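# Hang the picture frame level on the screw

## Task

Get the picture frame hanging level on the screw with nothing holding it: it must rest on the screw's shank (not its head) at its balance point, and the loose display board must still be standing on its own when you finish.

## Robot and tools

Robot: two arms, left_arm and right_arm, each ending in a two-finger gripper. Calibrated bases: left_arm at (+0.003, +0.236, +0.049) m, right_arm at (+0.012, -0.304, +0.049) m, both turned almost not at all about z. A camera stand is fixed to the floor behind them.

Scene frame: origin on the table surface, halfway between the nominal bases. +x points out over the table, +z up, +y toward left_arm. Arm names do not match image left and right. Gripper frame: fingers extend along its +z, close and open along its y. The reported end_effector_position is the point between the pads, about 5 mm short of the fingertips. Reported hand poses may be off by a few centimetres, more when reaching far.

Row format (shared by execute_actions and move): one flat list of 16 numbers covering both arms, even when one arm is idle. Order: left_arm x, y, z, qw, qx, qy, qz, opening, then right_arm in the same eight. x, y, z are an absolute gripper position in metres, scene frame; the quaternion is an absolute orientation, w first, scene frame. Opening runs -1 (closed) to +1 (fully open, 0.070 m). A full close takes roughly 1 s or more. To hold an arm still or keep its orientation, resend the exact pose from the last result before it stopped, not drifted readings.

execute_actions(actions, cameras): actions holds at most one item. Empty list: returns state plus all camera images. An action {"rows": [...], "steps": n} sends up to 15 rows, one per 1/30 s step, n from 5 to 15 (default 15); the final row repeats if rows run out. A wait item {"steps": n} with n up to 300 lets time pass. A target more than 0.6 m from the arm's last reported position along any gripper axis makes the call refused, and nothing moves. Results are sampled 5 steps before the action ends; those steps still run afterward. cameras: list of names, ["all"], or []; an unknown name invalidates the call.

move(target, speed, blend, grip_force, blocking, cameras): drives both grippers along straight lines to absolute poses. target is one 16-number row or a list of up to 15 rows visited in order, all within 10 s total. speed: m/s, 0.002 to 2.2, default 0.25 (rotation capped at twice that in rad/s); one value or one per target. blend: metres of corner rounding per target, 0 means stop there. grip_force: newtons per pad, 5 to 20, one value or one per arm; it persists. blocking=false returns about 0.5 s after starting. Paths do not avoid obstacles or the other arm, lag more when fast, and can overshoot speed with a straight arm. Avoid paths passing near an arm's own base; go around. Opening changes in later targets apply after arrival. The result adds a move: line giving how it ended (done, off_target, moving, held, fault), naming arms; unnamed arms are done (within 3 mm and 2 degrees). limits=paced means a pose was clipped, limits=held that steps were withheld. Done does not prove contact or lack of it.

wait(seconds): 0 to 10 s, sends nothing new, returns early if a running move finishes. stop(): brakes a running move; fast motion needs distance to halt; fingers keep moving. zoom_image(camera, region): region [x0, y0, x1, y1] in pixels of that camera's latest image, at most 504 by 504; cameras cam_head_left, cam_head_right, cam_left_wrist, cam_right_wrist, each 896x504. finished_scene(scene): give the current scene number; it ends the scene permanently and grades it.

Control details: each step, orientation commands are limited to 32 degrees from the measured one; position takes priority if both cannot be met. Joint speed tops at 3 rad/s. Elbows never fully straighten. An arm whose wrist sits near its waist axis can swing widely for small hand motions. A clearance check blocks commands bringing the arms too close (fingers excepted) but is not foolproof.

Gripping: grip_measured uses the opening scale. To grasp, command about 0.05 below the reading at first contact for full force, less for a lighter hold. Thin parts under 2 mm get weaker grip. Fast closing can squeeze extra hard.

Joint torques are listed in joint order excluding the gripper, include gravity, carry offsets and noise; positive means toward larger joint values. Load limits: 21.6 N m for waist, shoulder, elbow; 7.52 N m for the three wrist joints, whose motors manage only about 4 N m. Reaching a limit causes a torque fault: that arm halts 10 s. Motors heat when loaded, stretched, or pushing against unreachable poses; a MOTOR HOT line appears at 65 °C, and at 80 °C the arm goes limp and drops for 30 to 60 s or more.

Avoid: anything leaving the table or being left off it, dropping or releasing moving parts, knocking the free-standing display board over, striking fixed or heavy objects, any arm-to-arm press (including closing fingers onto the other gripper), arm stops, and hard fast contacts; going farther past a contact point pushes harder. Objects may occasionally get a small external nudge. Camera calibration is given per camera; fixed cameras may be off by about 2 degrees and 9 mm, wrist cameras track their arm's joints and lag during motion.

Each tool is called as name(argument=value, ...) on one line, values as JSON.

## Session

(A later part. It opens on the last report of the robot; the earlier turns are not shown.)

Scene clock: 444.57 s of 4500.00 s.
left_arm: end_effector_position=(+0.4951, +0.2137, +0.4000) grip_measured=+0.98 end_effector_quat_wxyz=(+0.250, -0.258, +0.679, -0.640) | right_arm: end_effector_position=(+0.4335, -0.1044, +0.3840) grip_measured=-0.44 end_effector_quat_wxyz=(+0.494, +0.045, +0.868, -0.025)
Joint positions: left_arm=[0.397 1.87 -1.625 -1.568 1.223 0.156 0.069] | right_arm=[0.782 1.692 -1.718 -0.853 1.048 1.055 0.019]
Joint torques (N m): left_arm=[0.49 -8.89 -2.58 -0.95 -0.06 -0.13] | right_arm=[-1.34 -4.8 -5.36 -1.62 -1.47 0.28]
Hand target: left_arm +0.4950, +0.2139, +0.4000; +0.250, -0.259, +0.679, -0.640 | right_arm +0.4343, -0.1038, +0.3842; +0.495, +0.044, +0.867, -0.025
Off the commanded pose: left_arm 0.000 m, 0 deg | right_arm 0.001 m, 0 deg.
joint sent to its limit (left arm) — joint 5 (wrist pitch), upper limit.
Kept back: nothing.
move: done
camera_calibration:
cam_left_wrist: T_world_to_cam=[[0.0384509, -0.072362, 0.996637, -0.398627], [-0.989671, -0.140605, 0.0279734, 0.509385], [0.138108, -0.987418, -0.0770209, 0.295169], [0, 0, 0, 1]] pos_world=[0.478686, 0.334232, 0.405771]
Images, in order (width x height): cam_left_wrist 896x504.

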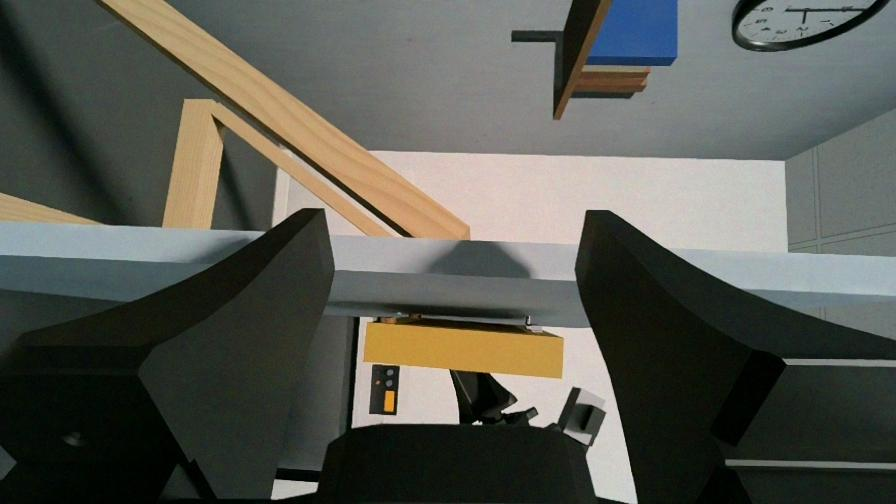

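move(target=[0.495,0.214,0.40,0.249,-0.258,0.679,-0.640,1,0.4348,-0.1038,0.3844,0.4764,0.0434,0.8778,-0.0261,-1], speed=0.015, cameras=["cam_left_wrist"])

zoom_image(camera="cam_left_wrist", region=[515, 308, 555, 338])

zoom_image(camera="cam_left_wrist", region=[400, 280, 560, 400])

Scene clock: 446.80 s of 4500.00 s.
left_arm: end_effector_position=(+0.4951, +0.2137, +0.4000) grip_measured=+0.98 end_effector_quat_wxyz=(+0.250, -0.258, +0.679, -0.640) | right_arm: end_effector_position=(+0.4348, -0.1039, +0.3847) grip_measured=-0.44 end_effector_quat_wxyz=(+0.477, +0.044, +0.878, -0.026)
Joint positions: left_arm=[0.397 1.87 -1.625 -1.568 1.223 0.156 0.069] | right_arm=[0.769 1.717 -1.784 -0.791 1.088 0.988 0.02]
Joint torques (N m): left_arm=[0.51 -8.99 -2.46 -1 -0.09 -0.14] | right_arm=[0.18 -3.14 -4.96 -1.16 -2 -0.02]
Hand target: left_arm +0.4950, +0.2139, +0.4000; +0.250, -0.259, +0.679, -0.640 | right_arm +0.4348, -0.1038, +0.3844; +0.476, +0.043, +0.878, -0.026
Off the commanded pose: left_arm 0.000 m, 0 deg | right_arm 0.000 m, 0 deg.
joint sent to its limit (left arm) — joint 5 (wrist pitch), upper limit.
Kept back: nothing.
move: done
camera_calibration:
cam_left_wrist: T_world_to_cam=[[0.0384509, -0.072362, 0.996637, -0.398627], [-0.989671, -0.140605, 0.0279734, 0.509385], [0.138108, -0.987418, -0.0770209, 0.295169], [0, 0, 0, 1]] pos_world=[0.478686, 0.334232, 0.405771]
Images, in order (width x height): cam_left_wrist 896x504.

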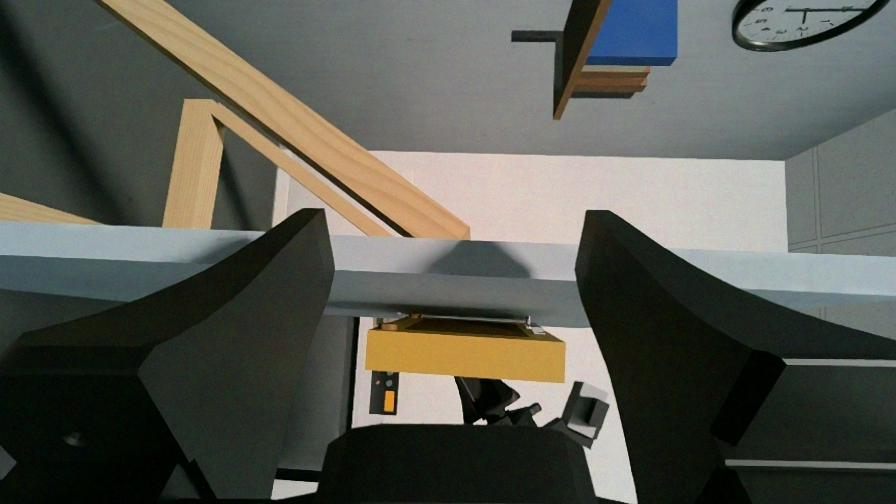

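Scaled by 12.600 from the camera's 896x504 image, which has a finer 1280x720 frame.

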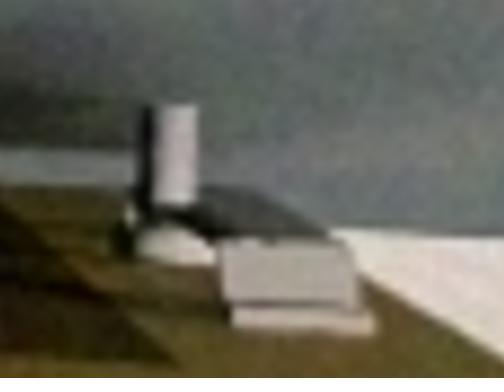

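Scaled by 3.150 from the camera's 896x504 image, which has a finer 1280x720 frame.

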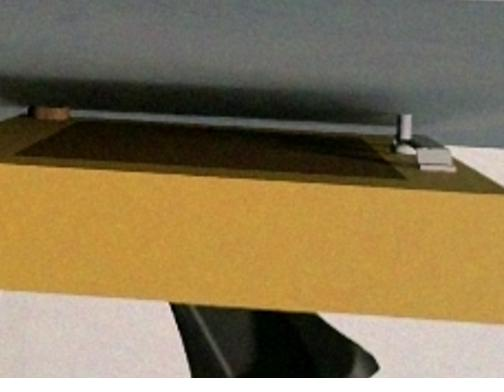

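move(target=[0.495,0.214,0.40,0.249,-0.258,0.679,-0.640,1,0.4348,-0.1038,0.3844,0.4755,0.0664,0.8764,-0.0386,-1], speed=0.015, cameras=["cam_left_wrist"])

zoom_image(camera="cam_left_wrist", region=[515, 308, 555, 338])

zoom_image(camera="cam_left_wrist", region=[400, 280, 560, 400])

Scene clock: 449.57 s of 4500.00 s.
left_arm: end_effector_position=(+0.4951, +0.2137, +0.4000) grip_measured=+0.98 end_effector_quat_wxyz=(+0.250, -0.258, +0.679, -0.640) | right_arm: end_effector_position=(+0.4348, -0.1037, +0.3842) grip_measured=-0.43 end_effector_quat_wxyz=(+0.475, +0.066, +0.877, -0.039)
Joint positions: left_arm=[0.397 1.87 -1.625 -1.568 1.223 0.156 0.069] | right_arm=[0.788 1.748 -1.824 -0.822 1.146 1.034 0.02]
Joint torques (N m): left_arm=[0.53 -8.98 -2.74 -1 -0.08 -0.12] | right_arm=[-1.03 -4.26 -4.9 -1.69 -1.35 0.25]
Hand target: left_arm +0.4950, +0.2139, +0.4000; +0.250, -0.259, +0.679, -0.640 | right_arm +0.4348, -0.1038, +0.3844; +0.475, +0.066, +0.876, -0.039
Off the commanded pose: left_arm 0.000 m, 0 deg | right_arm 0.000 m, 0 deg.
joint sent to its limit (left arm) — joint 5 (wrist pitch), upper limit.
Kept back: nothing.
move: done
camera_calibration:
cam_left_wrist: T_world_to_cam=[[0.0384509, -0.072362, 0.996637, -0.398627], [-0.989671, -0.140605, 0.0279734, 0.509385], [0.138108, -0.987418, -0.0770209, 0.295169], [0, 0, 0, 1]] pos_world=[0.478686, 0.334232, 0.405771]
Images, in order (width x height): cam_left_wrist 896x504.

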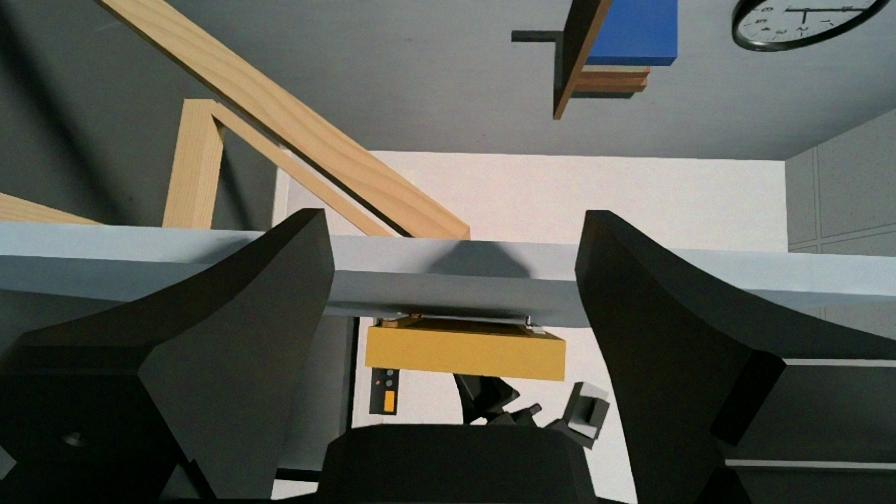

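Scaled by 12.600 from the camera's 896x504 image, which has a finer 1280x720 frame.

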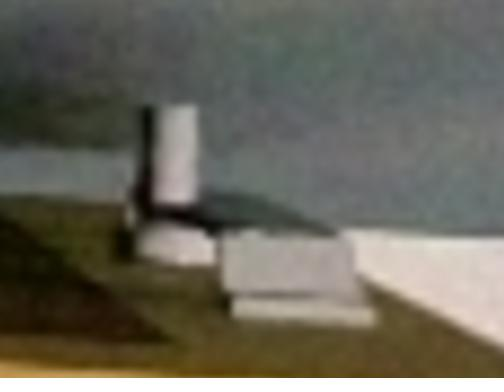

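Scaled by 3.150 from the camera's 896x504 image, which has a finer 1280x720 frame.

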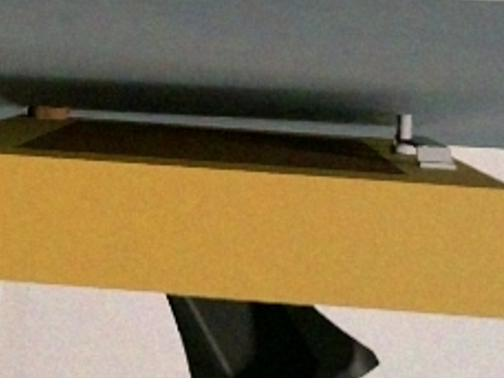

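move(target=[0.495,0.214,0.372,0.249,-0.258,0.679,-0.640,1,0.4348,-0.1038,0.3844,0.4755,0.0664,0.8764,-0.0386,-1], speed=0.05, cameras=["cam_left_wrist"])

zoom_image(camera="cam_left_wrist", region=[550, 308, 590, 338])

Scene clock: 451.57 s of 4500.00 s.
left_arm: end_effector_position=(+0.4950, +0.2138, +0.3715) grip_measured=+0.98 end_effector_quat_wxyz=(+0.250, -0.259, +0.679, -0.640) | right_arm: end_effector_position=(+0.4348, -0.1037, +0.3842) grip_measured=-0.43 end_effector_quat_wxyz=(+0.475, +0.066, +0.877, -0.039)
Joint positions: left_arm=[0.397 1.882 -1.529 -1.606 1.223 0.269 0.069] | right_arm=[0.788 1.748 -1.824 -0.822 1.146 1.034 0.02]
Joint torques (N m): left_arm=[-0.23 -7.62 -3.37 -0.89 0.16 -0.15] | right_arm=[-2.93 -6.5 -4.52 -1.85 -1.21 -0.02]
Hand target: left_arm +0.4950, +0.2139, +0.3720; +0.250, -0.259, +0.679, -0.640 | right_arm +0.4348, -0.1038, +0.3844; +0.475, +0.066, +0.876, -0.039
Off the commanded pose: left_arm 0.001 m, 0 deg | right_arm 0.000 m, 0 deg.
joint sent to its limit (left arm) — joint 5 (wrist pitch), upper limit.
Kept back: nothing.
move: done
camera_calibration:
cam_left_wrist: T_world_to_cam=[[0.0398035, -0.0725433, 0.996571, -0.37087], [-0.98941, -0.142188, 0.0291672, 0.50995], [0.139585, -0.987178, -0.0774347, 0.292477], [0, 0, 0, 1]] pos_world=[0.478487, 0.334331, 0.377372]
Images, in order (width x height): cam_left_wrist 896x504.

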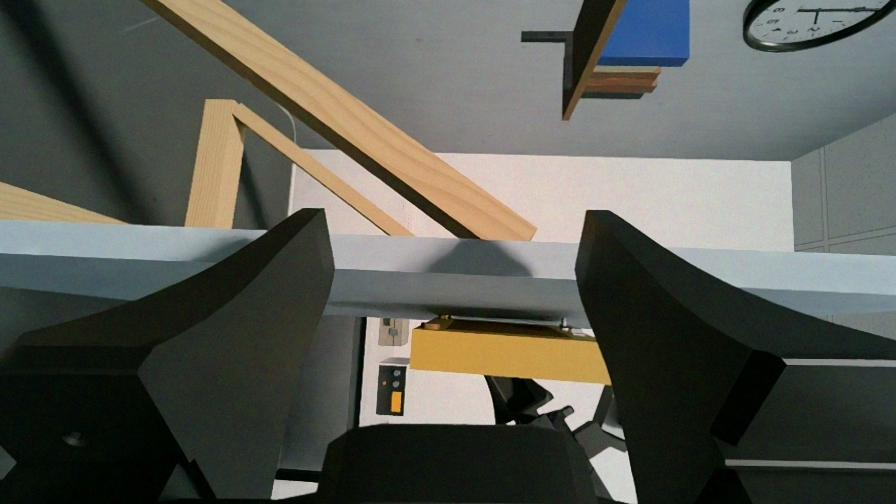

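Scaled by 12.600 from the camera's 896x504 image, which has a finer 1280x720 frame.

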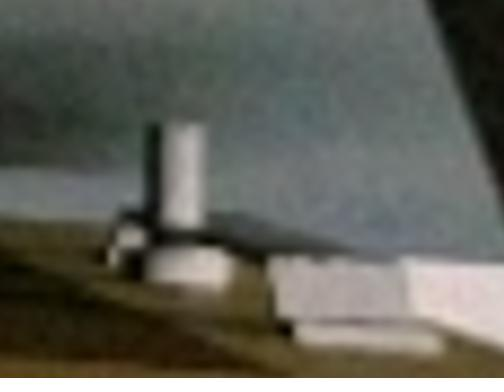

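move(target=[0.495,0.214,0.372,0.249,-0.258,0.679,-0.640,1,0.4358,-0.1038,0.3848,0.4600,0.0662,0.8846,-0.0397,-1], speed=0.015, cameras=["cam_left_wrist"])

zoom_image(camera="cam_left_wrist", region=[550, 308, 590, 338])

zoom_image(camera="cam_left_wrist", region=[420, 290, 600, 400])

Scene clock: 453.47 s of 4500.00 s.
left_arm: end_effector_position=(+0.4950, +0.2138, +0.3718) grip_measured=+0.98 end_effector_quat_wxyz=(+0.250, -0.259, +0.679, -0.640) | right_arm: end_effector_position=(+0.4356, -0.1039, +0.3852) grip_measured=-0.42 end_effector_quat_wxyz=(+0.460, +0.066, +0.884, -0.040)
Joint positions: left_arm=[0.397 1.882 -1.53 -1.606 1.223 0.268 0.069] | right_arm=[0.778 1.771 -1.885 -0.776 1.186 0.982 0.02]
Joint torques (N m): left_arm=[-0.69 -8.7 -3.42 -0.69 0.35 -0.13] | right_arm=[-1.47 -4.37 -4.86 -1.64 -1.61 0.05]
Hand target: left_arm +0.4950, +0.2139, +0.3720; +0.250, -0.259, +0.679, -0.640 | right_arm +0.4358, -0.1038, +0.3848; +0.460, +0.066, +0.885, -0.040
Off the commanded pose: left_arm 0.000 m, 0 deg | right_arm 0.000 m, 0 deg.
joint sent to its limit (left arm) — joint 5 (wrist pitch), upper limit.
Kept back: nothing.
move: done
camera_calibration:
cam_left_wrist: T_world_to_cam=[[0.0396801, -0.072355, 0.996589, -0.37118], [-0.9894, -0.142275, 0.0290644, 0.510005], [0.139686, -0.987179, -0.0772335, 0.292376], [0, 0, 0, 1]] pos_world=[0.478487, 0.334331, 0.377672]
Images, in order (width x height): cam_left_wrist 896x504.

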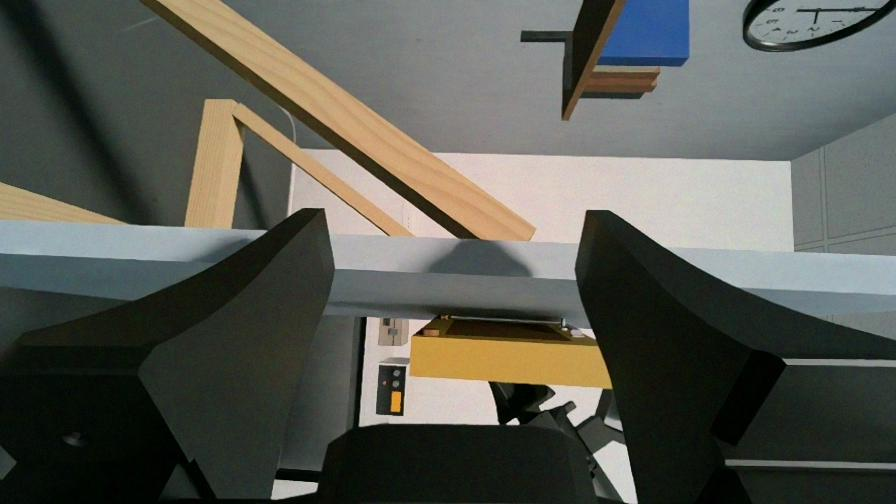

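Scaled by 12.600 from the camera's 896x504 image, which has a finer 1280x720 frame.

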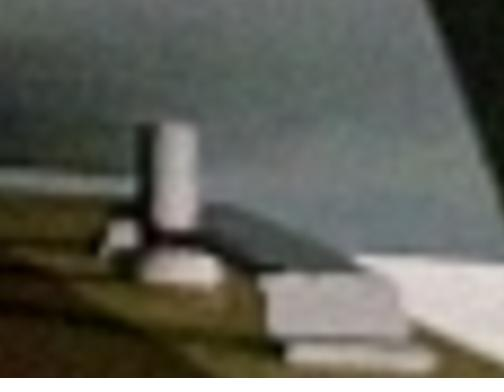

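Scaled by 2.800 from the camera's 896x504 image, which has a finer 1280x720 frame.

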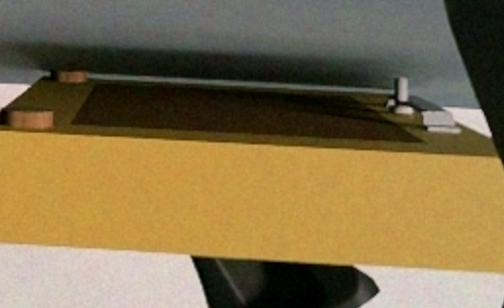

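move(target=[0.495,0.214,0.372,0.249,-0.258,0.679,-0.640,1,0.4352,-0.1038,0.3850,0.4583,0.0971,0.8818,-0.0558,-1], speed=0.015, cameras=["cam_left_wrist"])

zoom_image(camera="cam_left_wrist", region=[550, 308, 590, 338])

zoom_image(camera="cam_left_wrist", region=[420, 290, 600, 400])

Scene clock: 456.53 s of 4500.00 s.
left_arm: end_effector_position=(+0.4950, +0.2138, +0.3718) grip_measured=+0.98 end_effector_quat_wxyz=(+0.250, -0.259, +0.679, -0.640) | right_arm: end_effector_position=(+0.4355, -0.1037, +0.3844) grip_measured=-0.42 end_effector_quat_wxyz=(+0.466, +0.091, +0.879, -0.046)
Joint positions: left_arm=[0.397 1.882 -1.53 -1.606 1.223 0.268 0.069] | right_arm=[0.796 1.788 -1.894 -0.819 1.215 1.052 0.02]
Joint torques (N m): left_arm=[-0.68 -9.16 -3.46 -0.72 0.4 -0.13] | right_arm=[-2.78 -8.05 -4.1 -2.21 -0.74 0.44]
Hand target: left_arm +0.4950, +0.2139, +0.3720; +0.250, -0.259, +0.679, -0.640 | right_arm +0.4353, -0.1040, +0.3848; +0.466, +0.091, +0.879, -0.046
Off the commanded pose: left_arm 0.000 m, 0 deg | right_arm 0.001 m, 2 deg.
joint sent to its limit (left arm) — joint 5 (wrist pitch), upper limit.
joint sent to its limit (right arm) — joint 5 (wrist pitch), upper limit.
Kept back: nothing.
move: done
camera_calibration:
cam_left_wrist: T_world_to_cam=[[0.0396801, -0.072355, 0.996589, -0.37118], [-0.9894, -0.142275, 0.0290644, 0.510005], [0.139686, -0.987179, -0.0772335, 0.292376], [0, 0, 0, 1]] pos_world=[0.478487, 0.334331, 0.377672]
Images, in order (width x height): cam_left_wrist 896x504.

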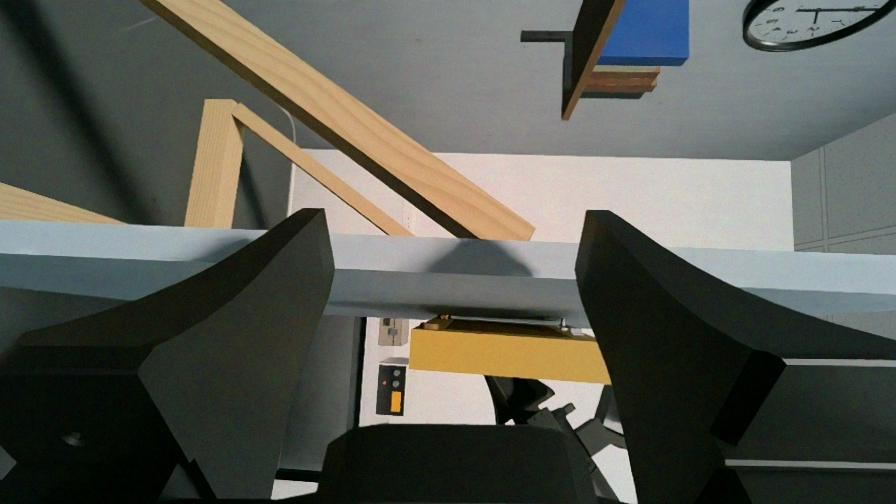

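Scaled by 12.600 from the camera's 896x504 image, which has a finer 1280x720 frame.

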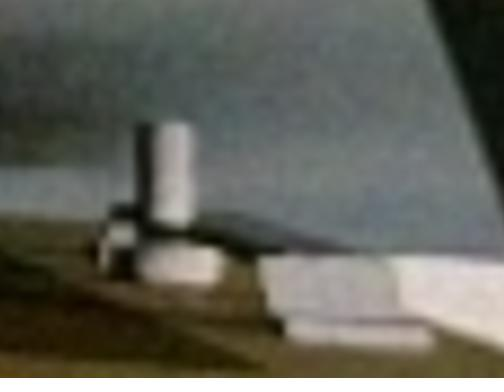

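Scaled by 2.800 from the camera's 896x504 image, which has a finer 1280x720 frame.

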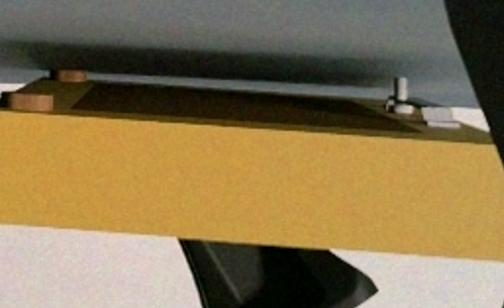

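move(target=[0.495,0.214,0.372,0.249,-0.258,0.679,-0.640,1,0.4356,-0.1038,0.3826,0.466,0.091,0.879,-0.046,-1], speed=0.015, cameras=["cam_left_wrist"])

zoom_image(camera="cam_left_wrist", region=[550, 308, 590, 338])

zoom_image(camera="cam_left_wrist", region=[420, 290, 600, 400])

Scene clock: 457.60 s of 4500.00 s.
left_arm: end_effector_position=(+0.4950, +0.2138, +0.3718) grip_measured=+0.98 end_effector_quat_wxyz=(+0.250, -0.259, +0.679, -0.640) | right_arm: end_effector_position=(+0.4353, -0.1037, +0.3830) grip_measured=-0.42 end_effector_quat_wxyz=(+0.466, +0.091, +0.879, -0.046)
Joint positions: left_arm=[0.397 1.882 -1.53 -1.606 1.223 0.268 0.069] | right_arm=[0.796 1.785 -1.884 -0.821 1.21 1.057 0.02]
Joint torques (N m): left_arm=[-0.77 -9.17 -3.49 -0.73 0.42 -0.12] | right_arm=[-4.54 -5.52 -3.22 -1.74 -0.74 0.5]
Hand target: left_arm +0.4950, +0.2139, +0.3720; +0.250, -0.259, +0.679, -0.640 | right_arm +0.4356, -0.1038, +0.3826; +0.466, +0.091, +0.879, -0.046
Off the commanded pose: left_arm 0.000 m, 0 deg | right_arm 0.001 m, 0 deg.
joint sent to its limit (left arm) — joint 5 (wrist pitch), upper limit.
Kept back: nothing.
move: done
camera_calibration:
cam_left_wrist: T_world_to_cam=[[0.0396801, -0.072355, 0.996589, -0.37118], [-0.9894, -0.142275, 0.0290644, 0.510005], [0.139686, -0.987179, -0.0772335, 0.292376], [0, 0, 0, 1]] pos_world=[0.478487, 0.334331, 0.377672]
Images, in order (width x height): cam_left_wrist 896x504.

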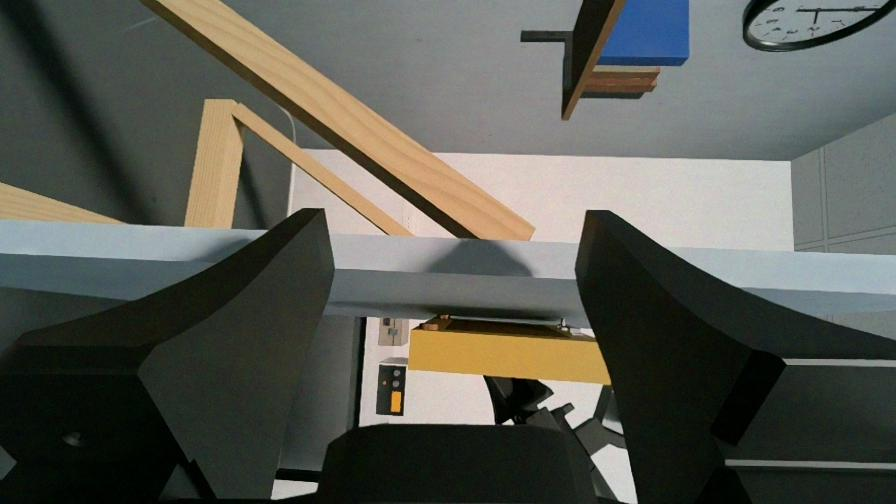

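Scaled by 12.600 from the camera's 896x504 image, which has a finer 1280x720 frame.

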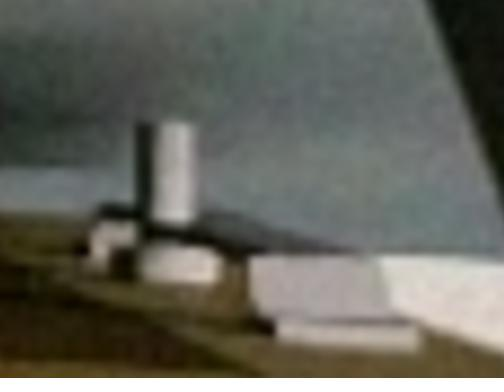

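Scaled by 2.800 from the camera's 896x504 image, which has a finer 1280x720 frame.

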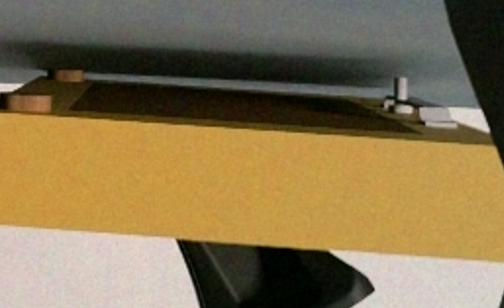

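move(target=[[0.42,0.215,0.38,0.249,-0.258,0.679,-0.640,0,0.4352,-0.1038,0.3852,0.466,0.091,0.879,-0.046,-1],[0.36,0.15,0.40,0.6964,0.1228,0.6964,-0.1228,-1,0.4352,-0.1038,0.3852,0.466,0.091,0.879,-0.046,-1],[0.412,0.048,0.392,0.6964,0.1228,0.6964,-0.1228,-1,0.4352,-0.1038,0.3852,0.466,0.091,0.879,-0.046,-1]], speed=0.15, blend=[0.01,0.02,0], cameras=["all"])

zoom_image(camera="cam_head_left", region=[395, 15, 525, 105])

Scene clock: 470.37 s of 4500.00 s.
left_arm: end_effector_position=(+0.4119, +0.0480, +0.3922) grip_measured=-1.00 end_effector_quat_wxyz=(+0.696, +0.123, +0.696, -0.123) | right_arm: end_effector_position=(+0.4354, -0.1040, +0.3849) grip_measured=-0.42 end_effector_quat_wxyz=(+0.466, +0.091, +0.879, -0.046)
Joint positions: left_arm=[-0.507 1.386 -0.954 -0.453 -0.38 0.424 0] | right_arm=[0.795 1.787 -1.895 -0.818 1.216 1.049 0.02]
Joint torques (N m): left_arm=[0.1 -4.22 -2.86 0.02 -1.4 0.02] | right_arm=[-3.24 -9.25 -4.79 -2.35 0.09 0.45]
Hand target: left_arm +0.4120, +0.0480, +0.3920; +0.696, +0.123, +0.696, -0.123 | right_arm +0.4352, -0.1038, +0.3852; +0.466, +0.091, +0.879, -0.046
Off the commanded pose: left_arm 0.000 m, 0 deg | right_arm 0.000 m, 0 deg.
joint sent to its limit (right arm) — joint 5 (wrist pitch), upper limit.
Kept back: nothing.
move: done; blend cut to 0 m at target 2; target 2's new opening was sent with left_arm's hand 0.000 m and 5 deg from that target
camera_calibration:
cam_left_wrist: T_world_to_cam=[[-0.320103, -0.947321, -0.0108055, 0.18519], [-0.527531, 0.187705, -0.828539, 0.5338], [0.786921, -0.259517, -0.559827, 0.0295939], [0, 0, 0, 1]] pos_world=[0.317588, 0.0829176, 0.460843]
cam_right_wrist: T_world_to_cam=[[-0.231805, -0.972296, -0.0301229, 0.012026], [-0.921905, 0.229463, -0.312151, 0.539098], [0.310415, -0.0445879, -0.949555, 0.344016], [0, 0, 0, 1]] pos_world=[0.392997, -0.096671, 0.495304]

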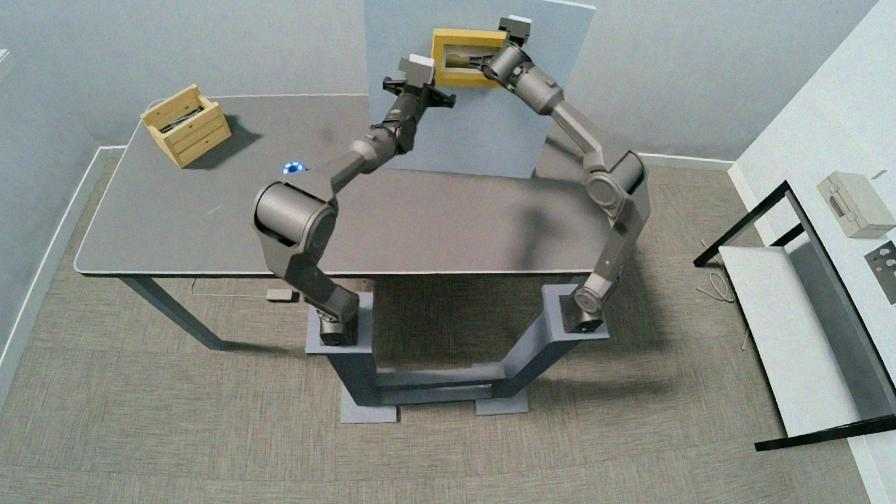

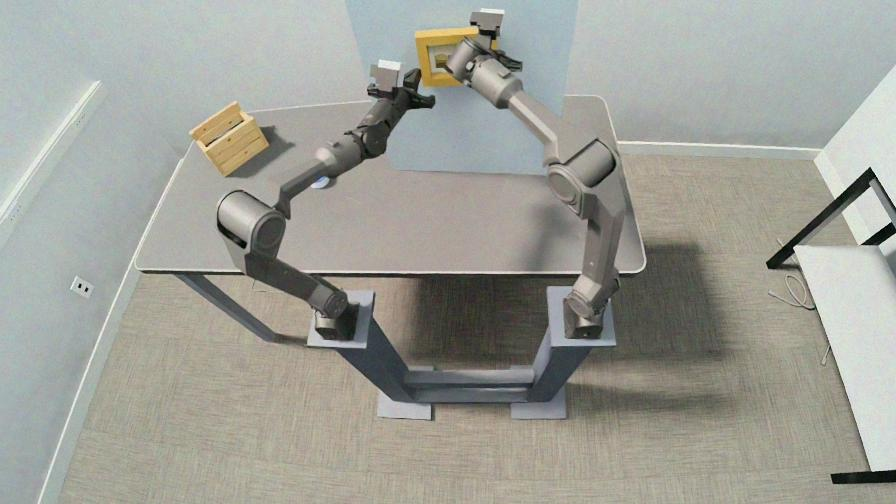

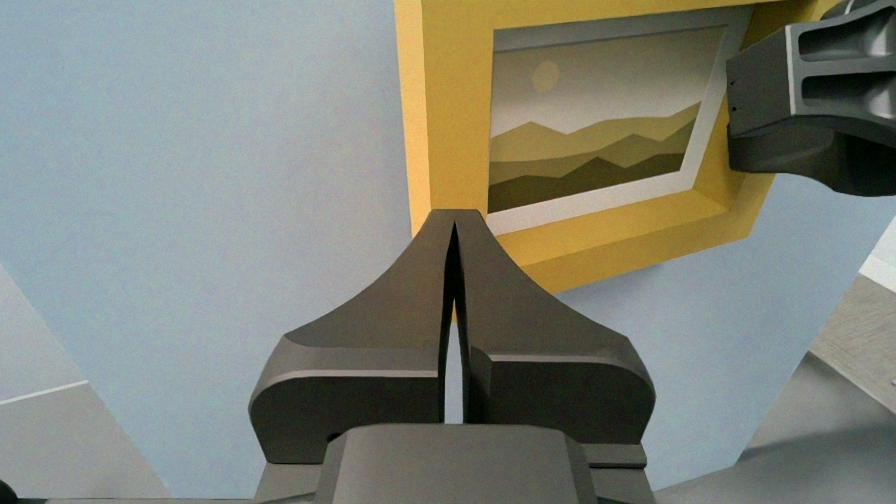

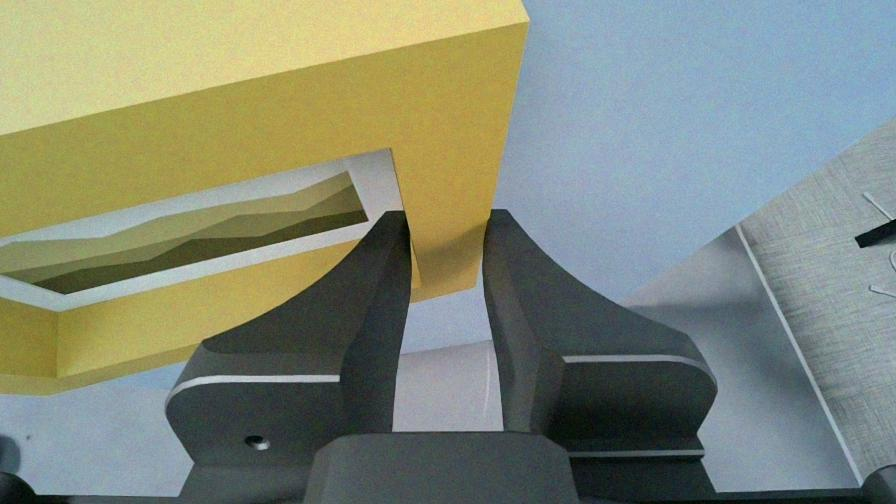

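Scaled by 3.877 from the camera's 896x504 image, which has a finer 1280x720 frame.

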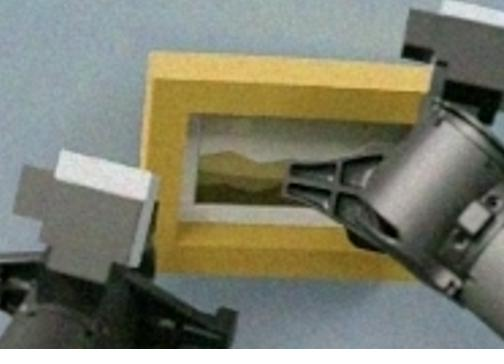

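move(target=[[0.37,0.045,0.42,0.5002,0.0087,0.8650,-0.0373,0.1,0.4352,-0.1038,0.3852,0.466,0.091,0.879,-0.046,-1],[0.405,0.0400,0.399,0.5002,0.0087,0.8650,-0.0373,0.1,0.4352,-0.1038,0.3852,0.466,0.091,0.879,-0.046,-1]], speed=0.12, blend=[0.01,0], cameras=["cam_left_wrist","cam_head_left","cam_head_right"])

zoom_image(camera="cam_head_left", region=[395, 15, 525, 105])

zoom_image(camera="cam_head_right", region=[385, 15, 515, 105])

Scene clock: 474.90 s of 4500.00 s.
left_arm: end_effector_position=(+0.4056, +0.0395, +0.3981) grip_measured=+0.10 end_effector_quat_wxyz=(+0.625, +0.004, +0.779, -0.039) | right_arm: end_effector_position=(+0.4354, -0.1040, +0.3849) grip_measured=-0.42 end_effector_quat_wxyz=(+0.466, +0.091, +0.879, -0.046)
Joint positions: left_arm=[-0.769 1.466 -1.248 -1.752 -0.7 1.568 0.039] | right_arm=[0.795 1.787 -1.895 -0.818 1.216 1.049 0.02]
Joint torques (N m): left_arm=[-0.63 -6.68 -2.46 0.23 -0.14 -0.19] | right_arm=[-3.25 -9.19 -4.63 -2.3 0.1 0.37]
Hand target: left_arm +0.4050, +0.0400, +0.3987; +0.626, +0.004, +0.779, -0.040 | right_arm +0.4352, -0.1038, +0.3852; +0.466, +0.091, +0.879, -0.046
Off the commanded pose: left_arm 0.001 m, 17 deg | right_arm 0.000 m, 0 deg.
joint sent to its limit (left arm) — joint 4 (forearm roll), lower limit.
joint sent to its limit (right arm) — joint 5 (wrist pitch), upper limit.
Kept back: nothing.
move: off_target (left_arm)
camera_calibration:
cam_left_wrist: T_world_to_cam=[[-0.035729, -0.998571, 0.0397429, 0.0416767], [-0.726181, -0.00137958, -0.687502, 0.568853], [0.686574, -0.0534243, -0.725094, 0.13401], [0, 0, 0, 1]] pos_world=[0.322571, 0.0495613, 0.486601]
Images, in order (width x height): cam_head_left 896x504, cam_head_right 896x504, cam_left_wrist 896x504.

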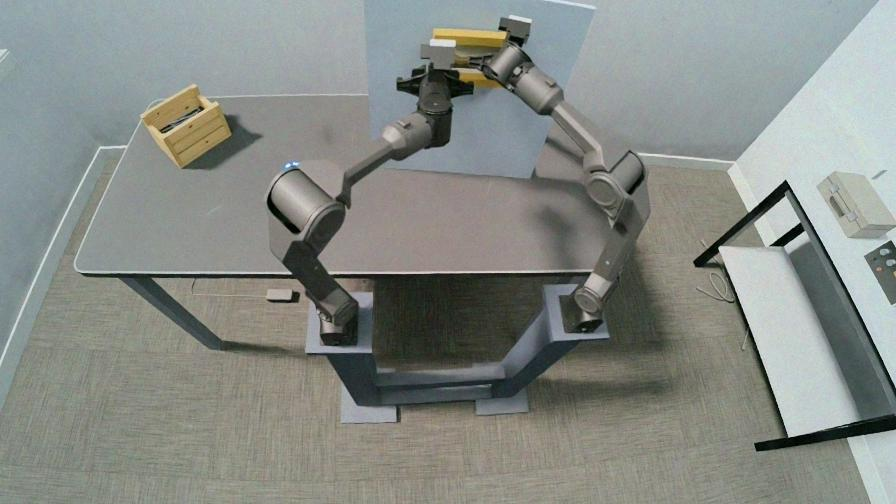

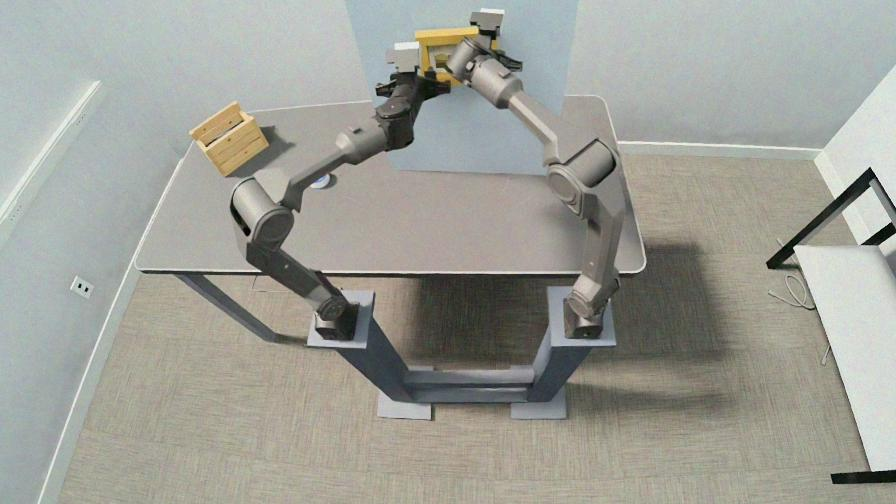

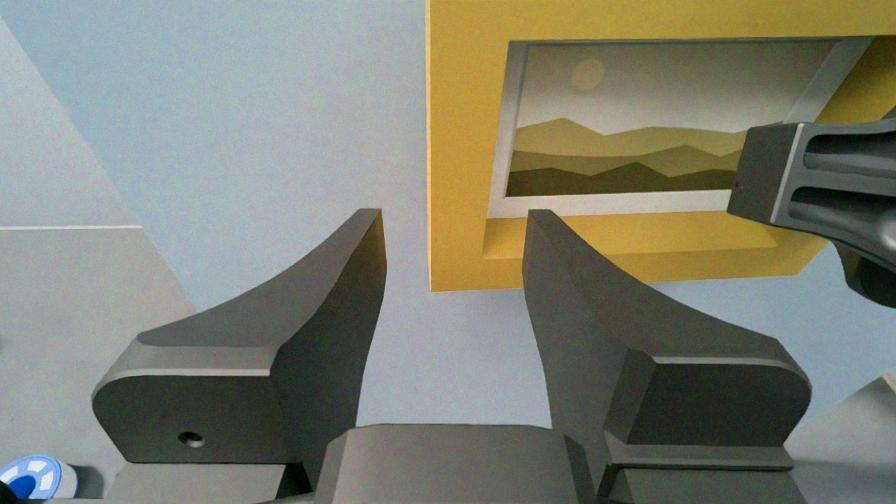

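Scaled by 3.877 from the camera's 896x504 image, which has a finer 1280x720 frame.

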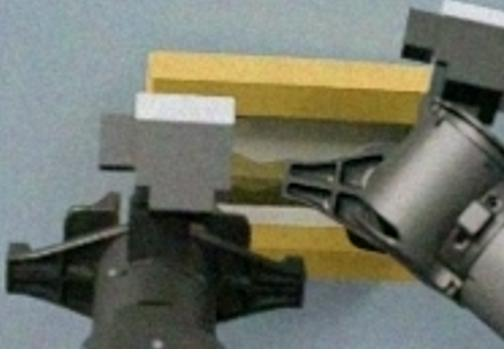

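Scaled by 3.877 from the camera's 896x504 image, which has a finer 1280x720 frame.

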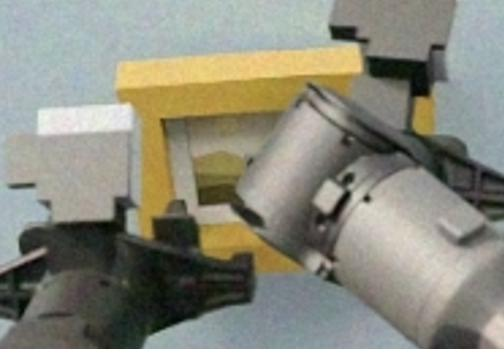

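move(target=[[0.385,0.040,0.405,0.7071,0,0.7061,-0.037,0.1,0.4352,-0.1038,0.3852,0.466,0.091,0.879,-0.046,-1],[0.41,0.037,0.387,0.7071,0,0.7061,-0.037,0.1,0.4352,-0.1038,0.3852,0.466,0.091,0.879,-0.046,-1]], speed=0.1, cameras=["cam_left_wrist","cam_head_left","cam_head_right"])

zoom_image(camera="cam_head_left", region=[395, 15, 525, 105])

Scene clock: 477.43 s of 4500.00 s.
left_arm: end_effector_position=(+0.4104, +0.0369, +0.3863) grip_measured=+0.10 end_effector_quat_wxyz=(+0.707, +0.000, +0.706, -0.037) | right_arm: end_effector_position=(+0.4354, -0.1040, +0.3849) grip_measured=-0.42 end_effector_quat_wxyz=(+0.466, +0.091, +0.879, -0.046)
Joint positions: left_arm=[-0.787 1.513 -1.057 -1.193 -0.812 0.998 0.038] | right_arm=[0.795 1.787 -1.895 -0.818 1.216 1.049 0.02]
Joint torques (N m): left_arm=[-0.75 -6.47 -3.6 0.49 -0.87 0.06] | right_arm=[-3.25 -9.09 -4.58 -2.3 0.1 0.31]
Hand target: left_arm +0.4100, +0.0370, +0.3870; +0.707, +0.000, +0.706, -0.037 | right_arm +0.4352, -0.1038, +0.3852; +0.466, +0.091, +0.879, -0.046
Off the commanded pose: left_arm 0.001 m, 0 deg | right_arm 0.000 m, 0 deg.
joint sent to its limit (right arm) — joint 5 (wrist pitch), upper limit.
Kept back: nothing.
move: done
camera_calibration:
cam_left_wrist: T_world_to_cam=[[-0.0288939, -0.998776, 0.0401475, 0.0368033], [-0.560152, -0.0170866, -0.828214, 0.551075], [0.827886, -0.046419, -0.558973, -0.000351879], [0, 0, 0, 1]] pos_world=[0.31004, 0.0461579, 0.454734]
Images, in order (width x height): cam_head_left 896x504, cam_head_right 896x504, cam_left_wrist 896x504.

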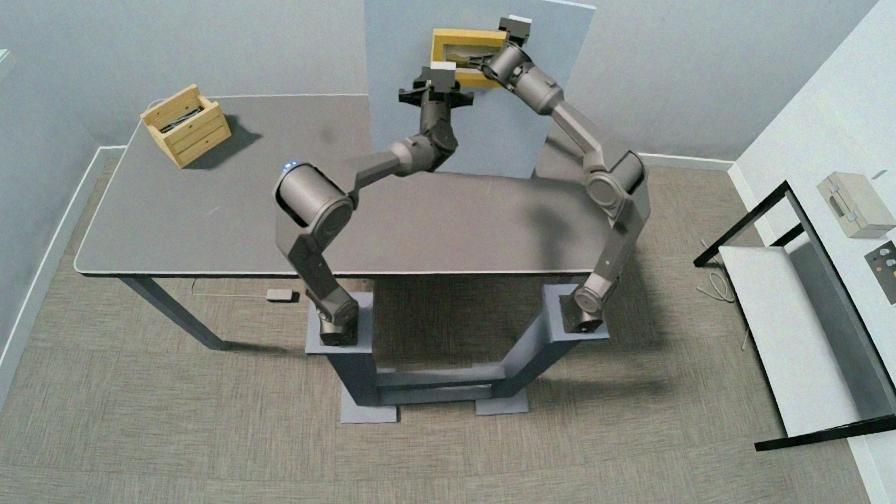

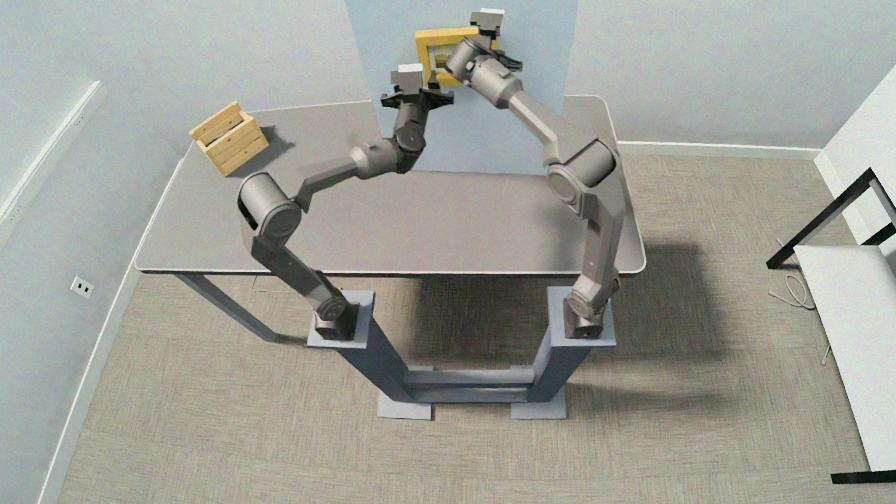

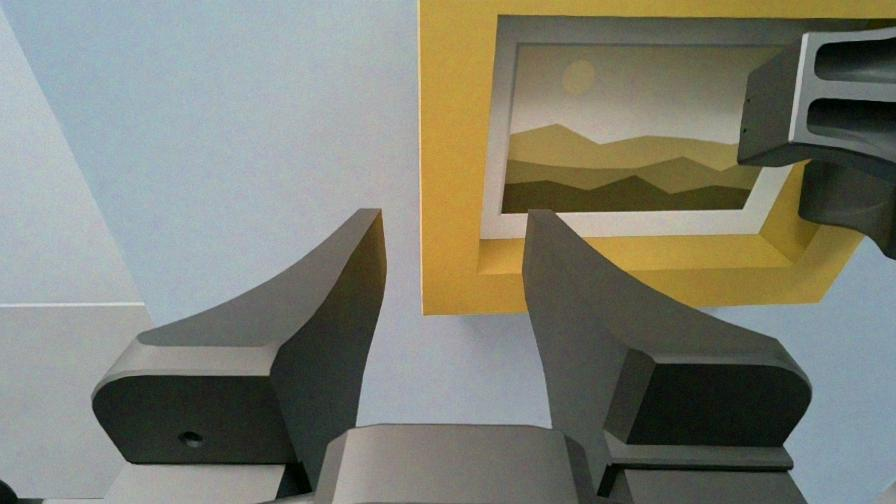

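Scaled by 3.877 from the camera's 896x504 image, which has a finer 1280x720 frame.

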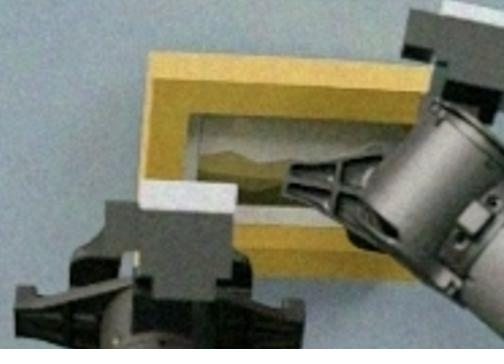

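move(target=[0.44,0.037,0.383,0.7071,0,0.7061,-0.037,0.1,0.4352,-0.1038,0.3852,0.466,0.091,0.879,-0.046,-1], speed=0.05, cameras=["cam_left_wrist"])

Scene clock: 478.70 s of 4500.00 s.
left_arm: end_effector_position=(+0.4404, +0.0370, +0.3829) grip_measured=+0.10 end_effector_quat_wxyz=(+0.707, +0.000, +0.706, -0.037) | right_arm: end_effector_position=(+0.4354, -0.1040, +0.3849) grip_measured=-0.42 end_effector_quat_wxyz=(+0.466, +0.091, +0.879, -0.046)
Joint positions: left_arm=[-0.712 1.591 -1.131 -1.133 -0.75 0.951 0.038] | right_arm=[0.795 1.787 -1.895 -0.818 1.216 1.049 0.02]
Joint torques (N m): left_arm=[-0.55 -6.36 -2.99 0.4 -0.92 -0.05] | right_arm=[-3.29 -9.07 -4.61 -2.29 0.1 0.29]
Hand target: left_arm +0.4400, +0.0370, +0.3830; +0.707, +0.000, +0.706, -0.037 | right_arm +0.4352, -0.1038, +0.3852; +0.466, +0.091, +0.879, -0.046
Off the commanded pose: left_arm 0.000 m, 0 deg | right_arm 0.000 m, 0 deg.
joint sent to its limit (right arm) — joint 5 (wrist pitch), upper limit.
Kept back: nothing.
move: done
camera_calibration:
cam_left_wrist: T_world_to_cam=[[-0.0289343, -0.998741, 0.0409869, 0.0375403], [-0.559473, -0.0177985, -0.828657, 0.564929], [0.828343, -0.0469077, -0.558254, -0.0275152], [0, 0, 0, 1]] pos_world=[0.339941, 0.0462573, 0.451234]
Images, in order (width x height): cam_left_wrist 896x504.

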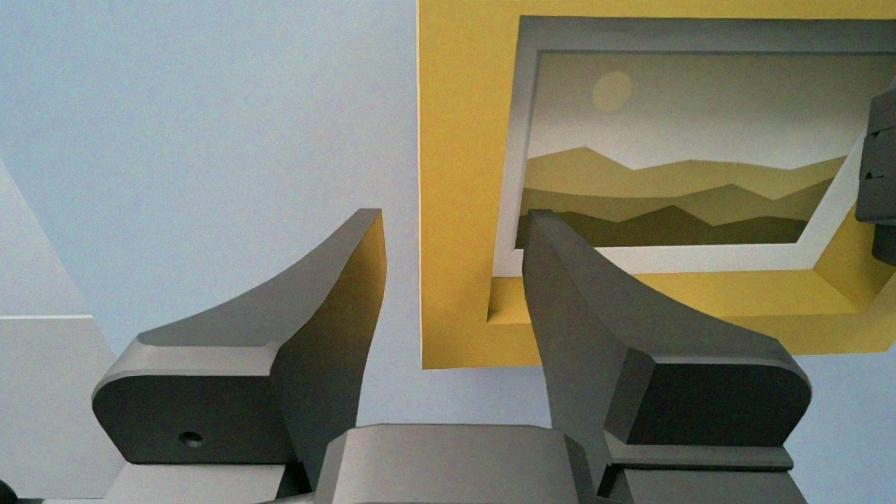

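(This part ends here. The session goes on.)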